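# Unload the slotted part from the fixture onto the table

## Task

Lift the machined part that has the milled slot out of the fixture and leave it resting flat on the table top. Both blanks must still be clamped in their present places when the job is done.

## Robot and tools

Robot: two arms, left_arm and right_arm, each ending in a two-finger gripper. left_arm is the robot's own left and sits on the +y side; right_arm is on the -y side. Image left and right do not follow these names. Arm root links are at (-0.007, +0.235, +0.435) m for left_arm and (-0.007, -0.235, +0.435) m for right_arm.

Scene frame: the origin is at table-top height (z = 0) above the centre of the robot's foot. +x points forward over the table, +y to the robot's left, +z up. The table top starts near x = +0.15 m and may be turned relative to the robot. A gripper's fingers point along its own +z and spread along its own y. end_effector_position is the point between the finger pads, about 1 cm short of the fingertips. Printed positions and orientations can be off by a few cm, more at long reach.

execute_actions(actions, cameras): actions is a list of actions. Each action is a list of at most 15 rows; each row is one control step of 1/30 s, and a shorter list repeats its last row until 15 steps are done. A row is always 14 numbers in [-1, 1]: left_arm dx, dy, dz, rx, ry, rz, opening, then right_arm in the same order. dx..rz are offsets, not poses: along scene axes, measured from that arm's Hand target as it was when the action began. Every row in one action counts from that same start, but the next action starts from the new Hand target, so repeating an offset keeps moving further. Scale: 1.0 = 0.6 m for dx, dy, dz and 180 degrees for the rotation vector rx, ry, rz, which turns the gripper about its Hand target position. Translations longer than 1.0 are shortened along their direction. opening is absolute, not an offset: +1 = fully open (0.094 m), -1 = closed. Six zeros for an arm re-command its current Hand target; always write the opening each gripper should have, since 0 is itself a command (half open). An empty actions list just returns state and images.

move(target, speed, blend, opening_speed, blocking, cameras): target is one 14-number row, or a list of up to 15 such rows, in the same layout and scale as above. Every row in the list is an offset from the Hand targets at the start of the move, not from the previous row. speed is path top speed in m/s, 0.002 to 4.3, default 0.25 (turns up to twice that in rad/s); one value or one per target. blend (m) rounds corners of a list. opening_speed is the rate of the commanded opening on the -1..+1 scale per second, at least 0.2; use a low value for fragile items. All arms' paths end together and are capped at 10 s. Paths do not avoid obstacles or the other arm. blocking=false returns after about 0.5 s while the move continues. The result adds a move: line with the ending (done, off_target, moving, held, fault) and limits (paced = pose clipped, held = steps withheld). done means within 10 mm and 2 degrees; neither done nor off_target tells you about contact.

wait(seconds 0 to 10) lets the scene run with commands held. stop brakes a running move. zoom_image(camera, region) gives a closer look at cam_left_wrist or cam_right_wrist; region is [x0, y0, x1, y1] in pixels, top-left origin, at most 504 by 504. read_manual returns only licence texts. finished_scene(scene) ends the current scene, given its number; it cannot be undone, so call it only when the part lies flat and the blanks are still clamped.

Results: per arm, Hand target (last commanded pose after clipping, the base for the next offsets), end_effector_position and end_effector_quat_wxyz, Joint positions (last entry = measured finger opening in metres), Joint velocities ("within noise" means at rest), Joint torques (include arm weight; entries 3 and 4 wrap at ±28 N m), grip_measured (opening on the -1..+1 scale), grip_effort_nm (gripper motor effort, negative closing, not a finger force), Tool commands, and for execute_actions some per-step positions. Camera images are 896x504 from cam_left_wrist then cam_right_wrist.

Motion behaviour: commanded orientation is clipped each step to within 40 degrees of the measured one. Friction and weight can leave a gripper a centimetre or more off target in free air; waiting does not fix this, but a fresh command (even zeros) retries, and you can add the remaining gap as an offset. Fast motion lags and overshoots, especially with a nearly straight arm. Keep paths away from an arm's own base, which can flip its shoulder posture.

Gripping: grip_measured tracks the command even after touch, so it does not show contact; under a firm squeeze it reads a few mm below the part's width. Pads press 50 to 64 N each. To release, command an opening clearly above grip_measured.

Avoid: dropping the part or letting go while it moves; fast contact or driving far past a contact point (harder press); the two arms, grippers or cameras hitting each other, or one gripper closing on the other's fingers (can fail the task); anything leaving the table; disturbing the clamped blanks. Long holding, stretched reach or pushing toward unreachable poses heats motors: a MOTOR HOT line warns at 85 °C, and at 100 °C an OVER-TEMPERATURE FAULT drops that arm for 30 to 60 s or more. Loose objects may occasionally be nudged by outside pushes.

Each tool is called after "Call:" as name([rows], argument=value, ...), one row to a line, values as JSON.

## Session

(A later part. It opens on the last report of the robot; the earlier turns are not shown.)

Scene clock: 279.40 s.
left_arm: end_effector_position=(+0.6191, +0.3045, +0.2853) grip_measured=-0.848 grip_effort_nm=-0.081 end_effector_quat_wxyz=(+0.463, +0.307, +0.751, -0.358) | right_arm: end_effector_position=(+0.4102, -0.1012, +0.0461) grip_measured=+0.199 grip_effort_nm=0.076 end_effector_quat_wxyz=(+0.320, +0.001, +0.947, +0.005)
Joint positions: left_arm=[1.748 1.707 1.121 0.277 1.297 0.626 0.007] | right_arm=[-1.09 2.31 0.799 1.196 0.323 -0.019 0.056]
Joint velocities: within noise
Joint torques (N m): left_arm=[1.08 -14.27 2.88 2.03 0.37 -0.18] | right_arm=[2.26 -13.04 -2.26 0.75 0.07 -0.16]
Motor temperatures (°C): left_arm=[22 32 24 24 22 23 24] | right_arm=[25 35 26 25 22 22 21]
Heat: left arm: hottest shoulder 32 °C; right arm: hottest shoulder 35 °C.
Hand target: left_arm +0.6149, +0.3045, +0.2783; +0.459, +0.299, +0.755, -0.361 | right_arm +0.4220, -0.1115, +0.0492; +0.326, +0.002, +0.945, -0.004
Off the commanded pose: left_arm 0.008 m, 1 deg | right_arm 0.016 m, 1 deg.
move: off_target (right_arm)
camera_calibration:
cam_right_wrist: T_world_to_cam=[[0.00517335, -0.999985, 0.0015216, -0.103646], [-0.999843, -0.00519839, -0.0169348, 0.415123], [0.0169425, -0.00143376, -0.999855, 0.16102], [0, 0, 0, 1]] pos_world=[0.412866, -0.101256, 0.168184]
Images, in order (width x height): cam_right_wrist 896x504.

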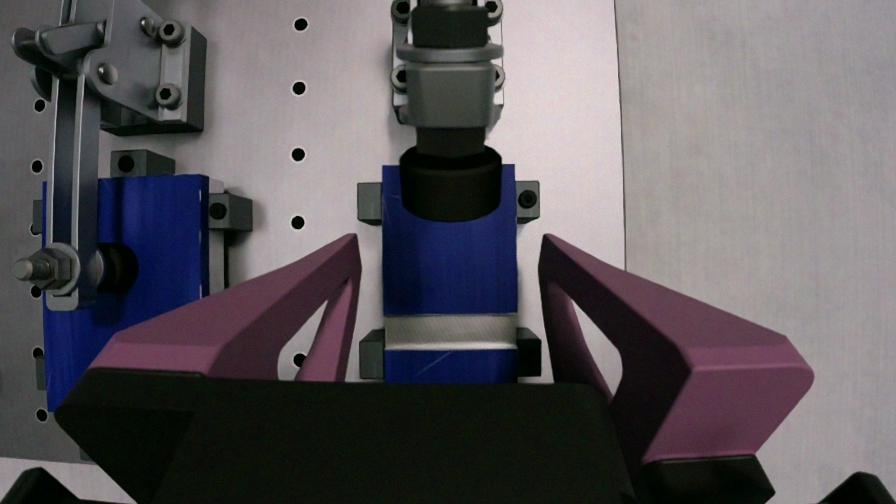

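Call:
move([
  [0,0,0,0,0,0, -0.85, 0, 0.0, 0, 0, 0, 0, -0.3],
], speed=0.08, opening_speed=0.5, cameras=["cam_right_wrist"])

Scene clock: 284.80 s.
left_arm: end_effector_position=(+0.6191, +0.3045, +0.2853) grip_measured=-0.848 grip_effort_nm=-0.090 end_effector_quat_wxyz=(+0.463, +0.307, +0.751, -0.358) | right_arm: end_effector_position=(+0.4102, -0.1015, +0.0460) grip_measured=-0.166 grip_effort_nm=-0.994 end_effector_quat_wxyz=(+0.320, +0.001, +0.947, +0.005)
Joint positions: left_arm=[1.748 1.707 1.121 0.277 1.297 0.626 0.007] | right_arm=[-1.09 2.31 0.799 1.196 0.323 -0.019 0.039]
Joint velocities: within noise
Joint torques (N m): left_arm=[1.08 -14.15 3.1 1.96 0.39 -0.14] | right_arm=[2.37 -13.27 -2.24 0.72 0.05 -0.19]
Motor temperatures (°C): left_arm=[22 32 24 24 22 23 24] | right_arm=[25 35 26 25 22 22 21]
Heat: left arm: hottest shoulder 32 °C; right arm: hottest shoulder 35 °C.
Hand target: left_arm +0.6149, +0.3045, +0.2783; +0.459, +0.299, +0.755, -0.361 | right_arm +0.4220, -0.1117, +0.0491; +0.326, +0.002, +0.945, -0.004
Off the commanded pose: left_arm 0.008 m, 1 deg | right_arm 0.016 m, 1 deg.
move: off_target (right_arm)
camera_calibration:
cam_right_wrist: T_world_to_cam=[[0.00496631, -0.999986, 0.00181402, -0.10371], [-0.999851, -0.00499562, -0.0165309, 0.415076], [0.0165397, -0.00173165, -0.999862, 0.161056], [0, 0, 0, 1]] pos_world=[0.412865, -0.101356, 0.168084]
Images, in order (width x height): cam_right_wrist 896x504.

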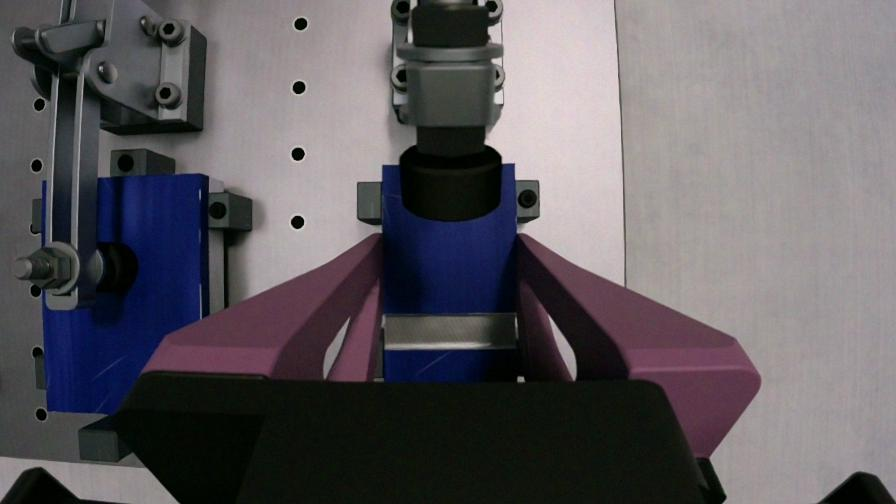

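Call:
move([
  [0,0,0,0,0,0, -0.85, -0.0233, 0.011, 0.045, 0, 0, 0, -0.3],
  [0,0,0,0,0,0, -0.85, -0.1, 0.0, 0.09, 0, 0, 0, -0.3],
  [0,0,0,0,0,0, -0.85, -0.07, -0.235, 0.08, 0, 0, 0, -0.3],
], speed=[0.08, 0.12, 0.2], blend=[0, 0.01, 0])

Scene clock: 303.47 s.
left_arm: end_effector_position=(+0.6191, +0.3045, +0.2853) grip_measured=-0.848 grip_effort_nm=-0.076 end_effector_quat_wxyz=(+0.463, +0.307, +0.751, -0.358) | right_arm: end_effector_position=(+0.3839, -0.2470, +0.0879) grip_measured=-0.167 grip_effort_nm=-1.018 end_effector_quat_wxyz=(+0.330, +0.007, +0.944, +0.002)
Joint positions: left_arm=[1.748 1.707 1.121 0.277 1.297 0.626 0.007] | right_arm=[-1.436 2.204 0.587 1.341 0 -0.113 0.039]
Joint velocities: within noise
Joint torques (N m): left_arm=[0.67 -14.51 3.14 2 0.39 -0.19] | right_arm=[-0.32 -12.04 -5.49 0.95 0 -0.18]
Motor temperatures (°C): left_arm=[22 32 24 24 22 23 24] | right_arm=[25 35 26 25 22 22 22]
Heat: left arm: hottest shoulder 32 °C; right arm: hottest shoulder 35 °C.
Hand target: left_arm +0.6149, +0.3045, +0.2783; +0.459, +0.299, +0.755, -0.361 | right_arm +0.3798, -0.2526, +0.0971; +0.326, +0.002, +0.945, -0.004
Off the commanded pose: left_arm 0.008 m, 1 deg | right_arm 0.011 m, 1 deg.
move: off_target (right_arm)
camera_calibration:
cam_left_wrist: T_world_to_cam=[[-0.783963, -0.577613, 0.227519, 0.601535], [-0.592132, 0.585628, -0.553552, 0.351304], [0.186497, -0.568686, -0.801134, 0.412126], [0, 0, 0, 1]] pos_world=[0.602739, 0.376091, 0.387772]
cam_right_wrist: T_world_to_cam=[[-0.00933321, -0.999952, 0.00295706, -0.243903], [-0.999296, 0.00921955, -0.0363637, 0.393761], [0.0363347, -0.00329436, -0.999334, 0.1952], [0, 0, 0, 1]] pos_world=[0.384115, -0.246878, 0.21011]

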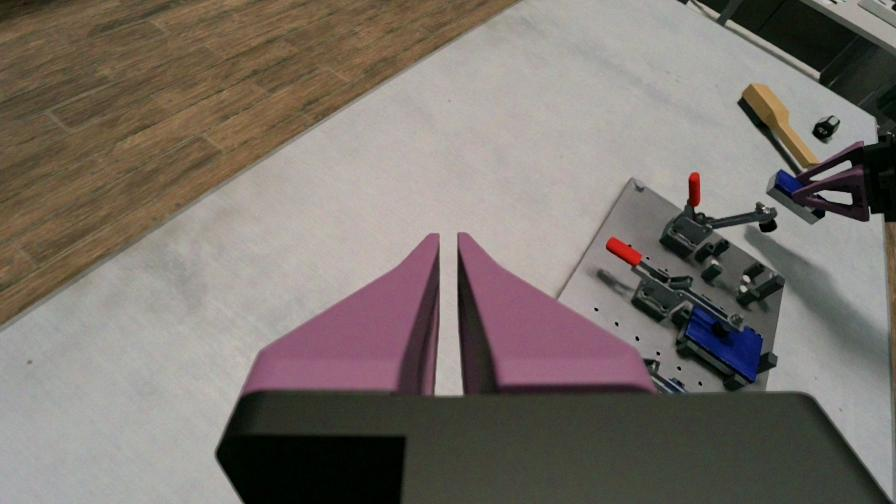

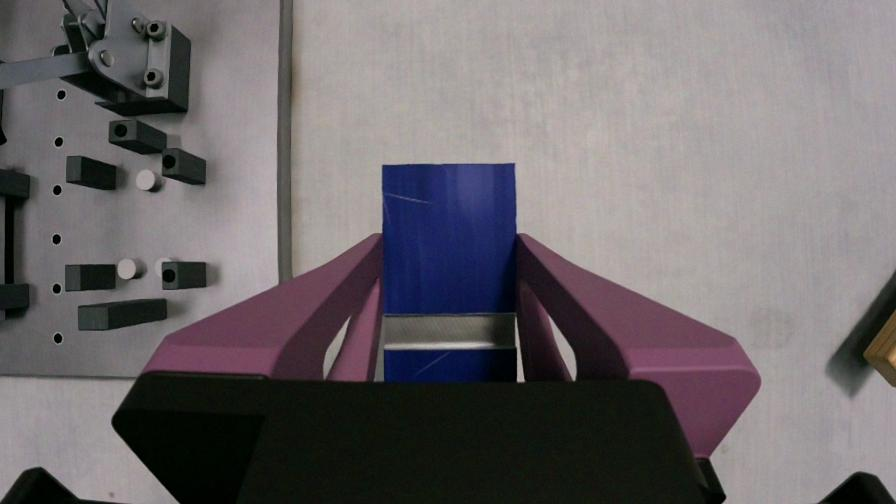

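Call:
move([
  [0,0,0,0,0,0, -0.85, 0, 0, -0.1185, 0, 0, 0, -0.3],
], speed=0.15, cameras=[])

Call:
move([
  [0,0,0,0,0,0, -0.85, 0, 0, -0.01, 0, 0, 0, -0.3],
], speed=0.03, cameras=[])

Scene clock: 309.00 s.
left_arm: end_effector_position=(+0.6191, +0.3045, +0.2853) grip_measured=-0.848 grip_effort_nm=-0.076 end_effector_quat_wxyz=(+0.463, +0.307, +0.751, -0.358) | right_arm: end_effector_position=(+0.3736, -0.2428, +0.0253) grip_measured=-0.167 grip_effort_nm=-1.018 end_effector_quat_wxyz=(+0.317, +0.004, +0.948, +0.006)
Joint positions: left_arm=[1.748 1.707 1.121 0.277 1.297 0.626 0.007] | right_arm=[-1.443 2.375 0.729 1.341 -0.012 -0.12 0.039]
Joint velocities: within noise
Joint torques (N m): left_arm=[1.49 -14.68 3.11 2.14 0.42 -0.16] | right_arm=[-0.85 -10.64 -3.12 1.46 -0.02 -0.16]
Motor temperatures (°C): left_arm=[22 32 24 24 22 23 24] | right_arm=[25 35 26 25 22 22 22]
Heat: left arm: hottest shoulder 32 °C; right arm: hottest shoulder 35 °C.
Hand target: left_arm +0.6149, +0.3045, +0.2783; +0.459, +0.299, +0.755, -0.361 | right_arm +0.3798, -0.2526, +0.0260; +0.326, +0.002, +0.945, -0.004
Off the commanded pose: left_arm 0.008 m, 1 deg | right_arm 0.012 m, 2 deg.
move: off_target (right_arm)
No camera images: "cameras" was empty.

Scene clock: 309.77 s.
left_arm: end_effector_position=(+0.6191, +0.3045, +0.2853) grip_measured=-0.848 grip_effort_nm=-0.081 end_effector_quat_wxyz=(+0.463, +0.307, +0.751, -0.358) | right_arm: end_effector_position=(+0.3775, -0.2431, +0.0249) grip_measured=-0.167 grip_effort_nm=-1.009 end_effector_quat_wxyz=(+0.321, +0.002, +0.947, +0.005)
Joint positions: left_arm=[1.748 1.707 1.121 0.277 1.297 0.626 0.007] | right_arm=[-1.443 2.375 0.736 1.343 -0.013 -0.123 0.039]
Joint velocities: within noise
Joint torques (N m): left_arm=[0.91 -14.8 3.06 1.91 0.39 -0.16] | right_arm=[-1.14 -9.05 -2.52 1.33 -0.06 -0.14]
Motor temperatures (°C): left_arm=[22 32 24 24 22 23 24] | right_arm=[25 35 26 25 22 22 22]
Heat: left arm: hottest shoulder 32 °C; right arm: hottest shoulder 35 °C.
Hand target: left_arm +0.6149, +0.3045, +0.2783; +0.459, +0.299, +0.755, -0.361 | right_arm +0.3799, -0.2526, +0.0200; +0.326, +0.002, +0.945, -0.004
Off the commanded pose: left_arm 0.008 m, 1 deg | right_arm 0.011 m, 1 deg.
move: off_target (right_arm)
No camera images: "cameras" was empty.

Call:
wait(seconds=0.1)

Call:
zoom_image(camera="cam_left_wrist", region=[720, 120, 880, 270])

Scene clock: 317.33 s.
left_arm: end_effector_position=(+0.6191, +0.3045, +0.2853) grip_measured=-0.848 grip_effort_nm=-0.085 end_effector_quat_wxyz=(+0.463, +0.307, +0.751, -0.358) | right_arm: end_effector_position=(+0.3775, -0.2431, +0.0249) grip_measured=-0.167 grip_effort_nm=-1.013 end_effector_quat_wxyz=(+0.321, +0.002, +0.947, +0.005)
Joint positions: left_arm=[1.748 1.707 1.121 0.277 1.297 0.626 0.007] | right_arm=[-1.443 2.375 0.736 1.343 -0.013 -0.124 0.039]
Joint velocities: within noise
Joint torques (N m): left_arm=[1.32 -14.74 3.02 2 0.36 -0.17] | right_arm=[-0.85 -9.35 -2.58 1.35 -0.04 -0.16]
Motor temperatures (°C): left_arm=[22 32 24 24 22 23 24] | right_arm=[25 35 26 25 22 22 22]
Heat: left arm: hottest shoulder 32 °C; right arm: hottest shoulder 35 °C.
Hand target: left_arm +0.6149, +0.3045, +0.2783; +0.459, +0.299, +0.755, -0.361 | right_arm +0.3798, -0.2526, +0.0200; +0.326, +0.002, +0.945, -0.004
Tool commands: left_gripper/opening=-0.85 right_gripper/opening=-0.3
Off the commanded pose: left_arm 0.008 m, 1 deg | right_arm 0.011 m, 1 deg.
wait: 0.10 s; at rest from the start
camera_calibration:
cam_left_wrist: T_world_to_cam=[[-0.783963, -0.577613, 0.227519, 0.601535], [-0.592132, 0.585628, -0.553552, 0.351304], [0.186497, -0.568686, -0.801134, 0.412126], [0, 0, 0, 1]] pos_world=[0.602739, 0.376091, 0.387772]
cam_right_wrist: T_world_to_cam=[[0.00266692, -0.999995, 0.00165805, -0.244315], [-0.999829, -0.00269682, -0.0183029, 0.381943], [0.0183073, -0.00160895, -0.999831, 0.139714], [0, 0, 0, 1]] pos_world=[0.379971, -0.243059, 0.147086]

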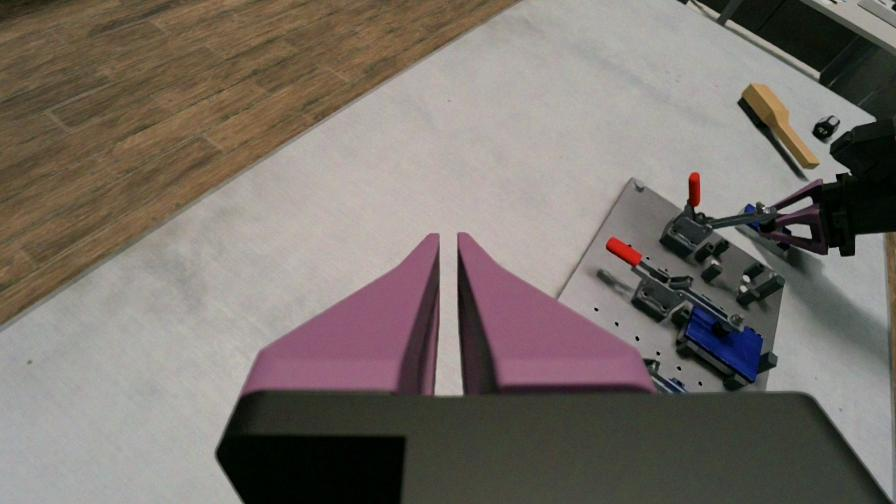

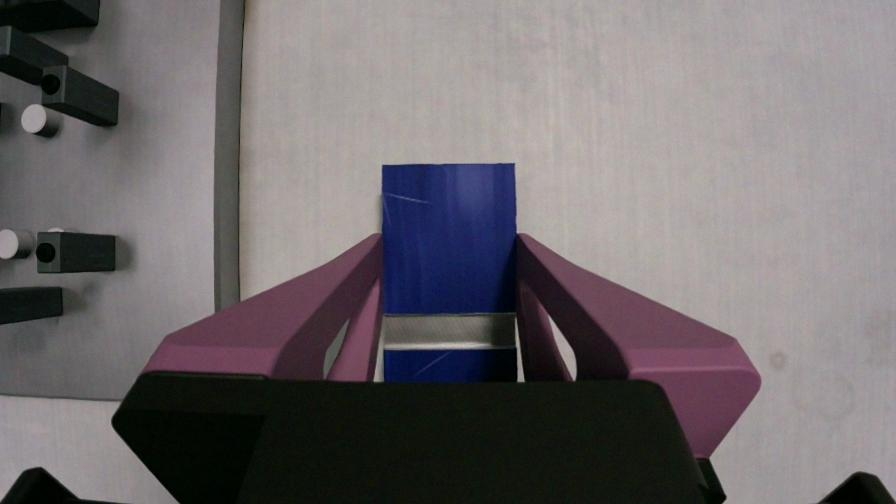

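Scaled by 3.150 from the camera's 896x504 image, which has a finer 1280x720 frame.

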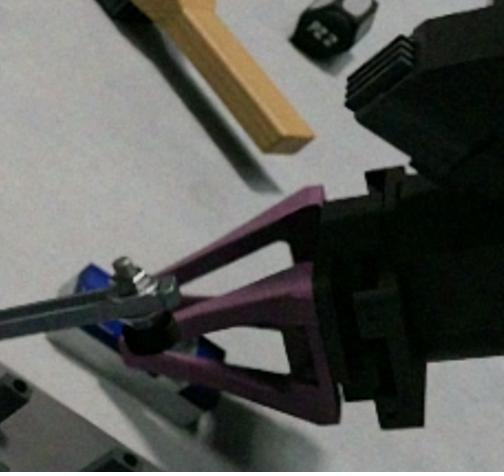

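Call:
move([
  [0,0,0,0,0,0, -0.85, 0, 0, 0.005, 0, 0, 0, -0.0],
], speed=0.02, opening_speed=0.25, cameras=["cam_right_wrist"])

Scene clock: 322.63 s.
left_arm: end_effector_position=(+0.6191, +0.3045, +0.2853) grip_measured=-0.848 grip_effort_nm=-0.090 end_effector_quat_wxyz=(+0.463, +0.307, +0.751, -0.358) | right_arm: end_effector_position=(+0.3805, -0.2433, +0.0243) grip_measured=-0.002 grip_effort_nm=0.081 end_effector_quat_wxyz=(+0.324, +0.002, +0.946, +0.005)
Joint positions: left_arm=[1.748 1.707 1.121 0.277 1.297 0.626 0.007] | right_arm=[-1.443 2.375 0.742 1.343 -0.013 -0.124 0.047]
Joint velocities: within noise
Joint torques (N m): left_arm=[0.79 -14.86 3.02 2.11 0.39 -0.17] | right_arm=[-0.67 -9.76 -3.43 1.31 0 -0.11]
Motor temperatures (°C): left_arm=[22 32 24 24 22 23 24] | right_arm=[25 34 26 25 22 22 22]
Heat: left arm: hottest shoulder 32 °C; right arm: hottest shoulder 34 °C.
Hand target: left_arm +0.6149, +0.3045, +0.2783; +0.459, +0.299, +0.755, -0.361 | right_arm +0.3799, -0.2526, +0.0230; +0.326, +0.002, +0.945, -0.004
Off the commanded pose: left_arm 0.008 m, 1 deg | right_arm 0.009 m, 1 deg.
move: done
camera_calibration:
cam_right_wrist: T_world_to_cam=[[0.00265188, -0.999995, 0.00177435, -0.244532], [-0.999696, -0.00269457, -0.0245051, 0.385], [0.0245098, -0.00170883, -0.999698, 0.136668], [0, 0, 0, 1]] pos_world=[0.382182, -0.243259, 0.146495]
Images, in order (width x height): cam_right_wrist 896x504.

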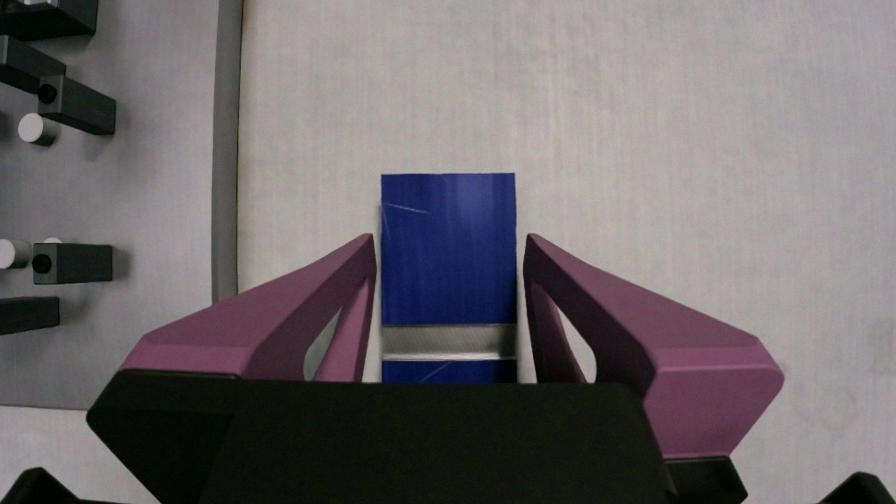

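Call:
move([
  [0,0,0,0,0,0, -0.85, 0, 0, 0, 0, 0, 0, 0.35],
  [0,0,0,0,0,0, -0.85, -0.02, 0, 0.15, 0, 0, 0, 0.35],
], speed=0.2)

Scene clock: 327.27 s.
left_arm: end_effector_position=(+0.6191, +0.3045, +0.2853) grip_measured=-0.848 grip_effort_nm=-0.076 end_effector_quat_wxyz=(+0.463, +0.307, +0.751, -0.358) | right_arm: end_effector_position=(+0.3728, -0.2498, +0.1021) grip_measured=+0.349 grip_effort_nm=0.076 end_effector_quat_wxyz=(+0.325, +0.003, +0.946, +0.000)
Joint positions: left_arm=[1.748 1.707 1.121 0.277 1.297 0.626 0.007] | right_arm=[-1.443 2.18 0.536 1.358 -0.005 -0.124 0.063]
Joint velocities: within noise
Joint torques (N m): left_arm=[1.2 -14.39 2.89 2.06 0.38 -0.19] | right_arm=[0.26 -11.4 -5.94 1.52 0.15 -0.11]
Motor temperatures (°C): left_arm=[22 32 24 24 22 23 24] | right_arm=[24 34 26 25 22 22 22]
Heat: left arm: hottest shoulder 32 °C; right arm: hottest shoulder 34 °C.
Hand target: left_arm +0.6149, +0.3045, +0.2783; +0.459, +0.299, +0.755, -0.361 | right_arm +0.3678, -0.2526, +0.1130; +0.326, +0.002, +0.945, -0.004
Off the commanded pose: left_arm 0.008 m, 1 deg | right_arm 0.012 m, 1 deg.
move: off_target (right_arm)
camera_calibration:
cam_left_wrist: T_world_to_cam=[[-0.783963, -0.577613, 0.227519, 0.601535], [-0.592132, 0.585628, -0.553552, 0.351304], [0.186497, -0.568686, -0.801134, 0.412126], [0, 0, 0, 1]] pos_world=[0.602739, 0.376091, 0.387772]
cam_right_wrist: T_world_to_cam=[[-0.00281698, -0.999957, 0.00878484, -0.249785], [-0.999617, 0.00257397, -0.027552, 0.38087], [0.0275282, -0.00885909, -0.999582, 0.211691], [0, 0, 0, 1]] pos_world=[0.374193, -0.248879, 0.224291]

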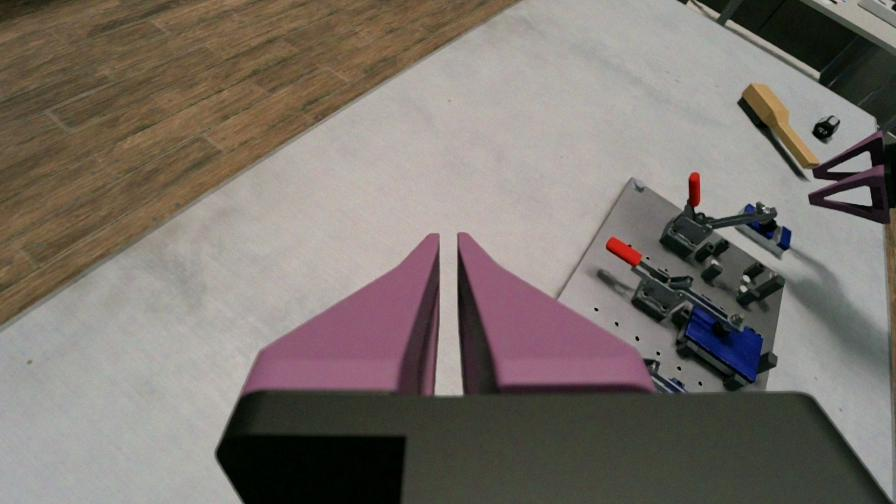

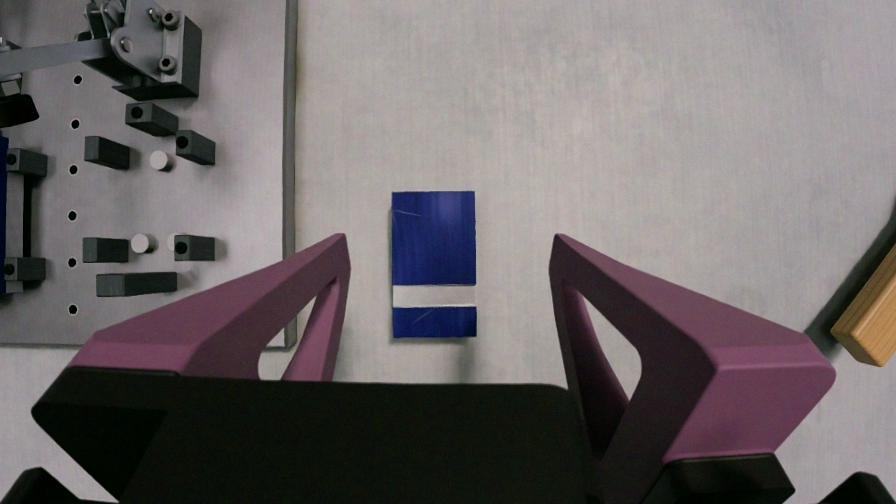

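The slotted part is lying flat on the table, and both blanks are still clamped.

Call:
finished_scene(scene=3)

The scene is finished: the task was done.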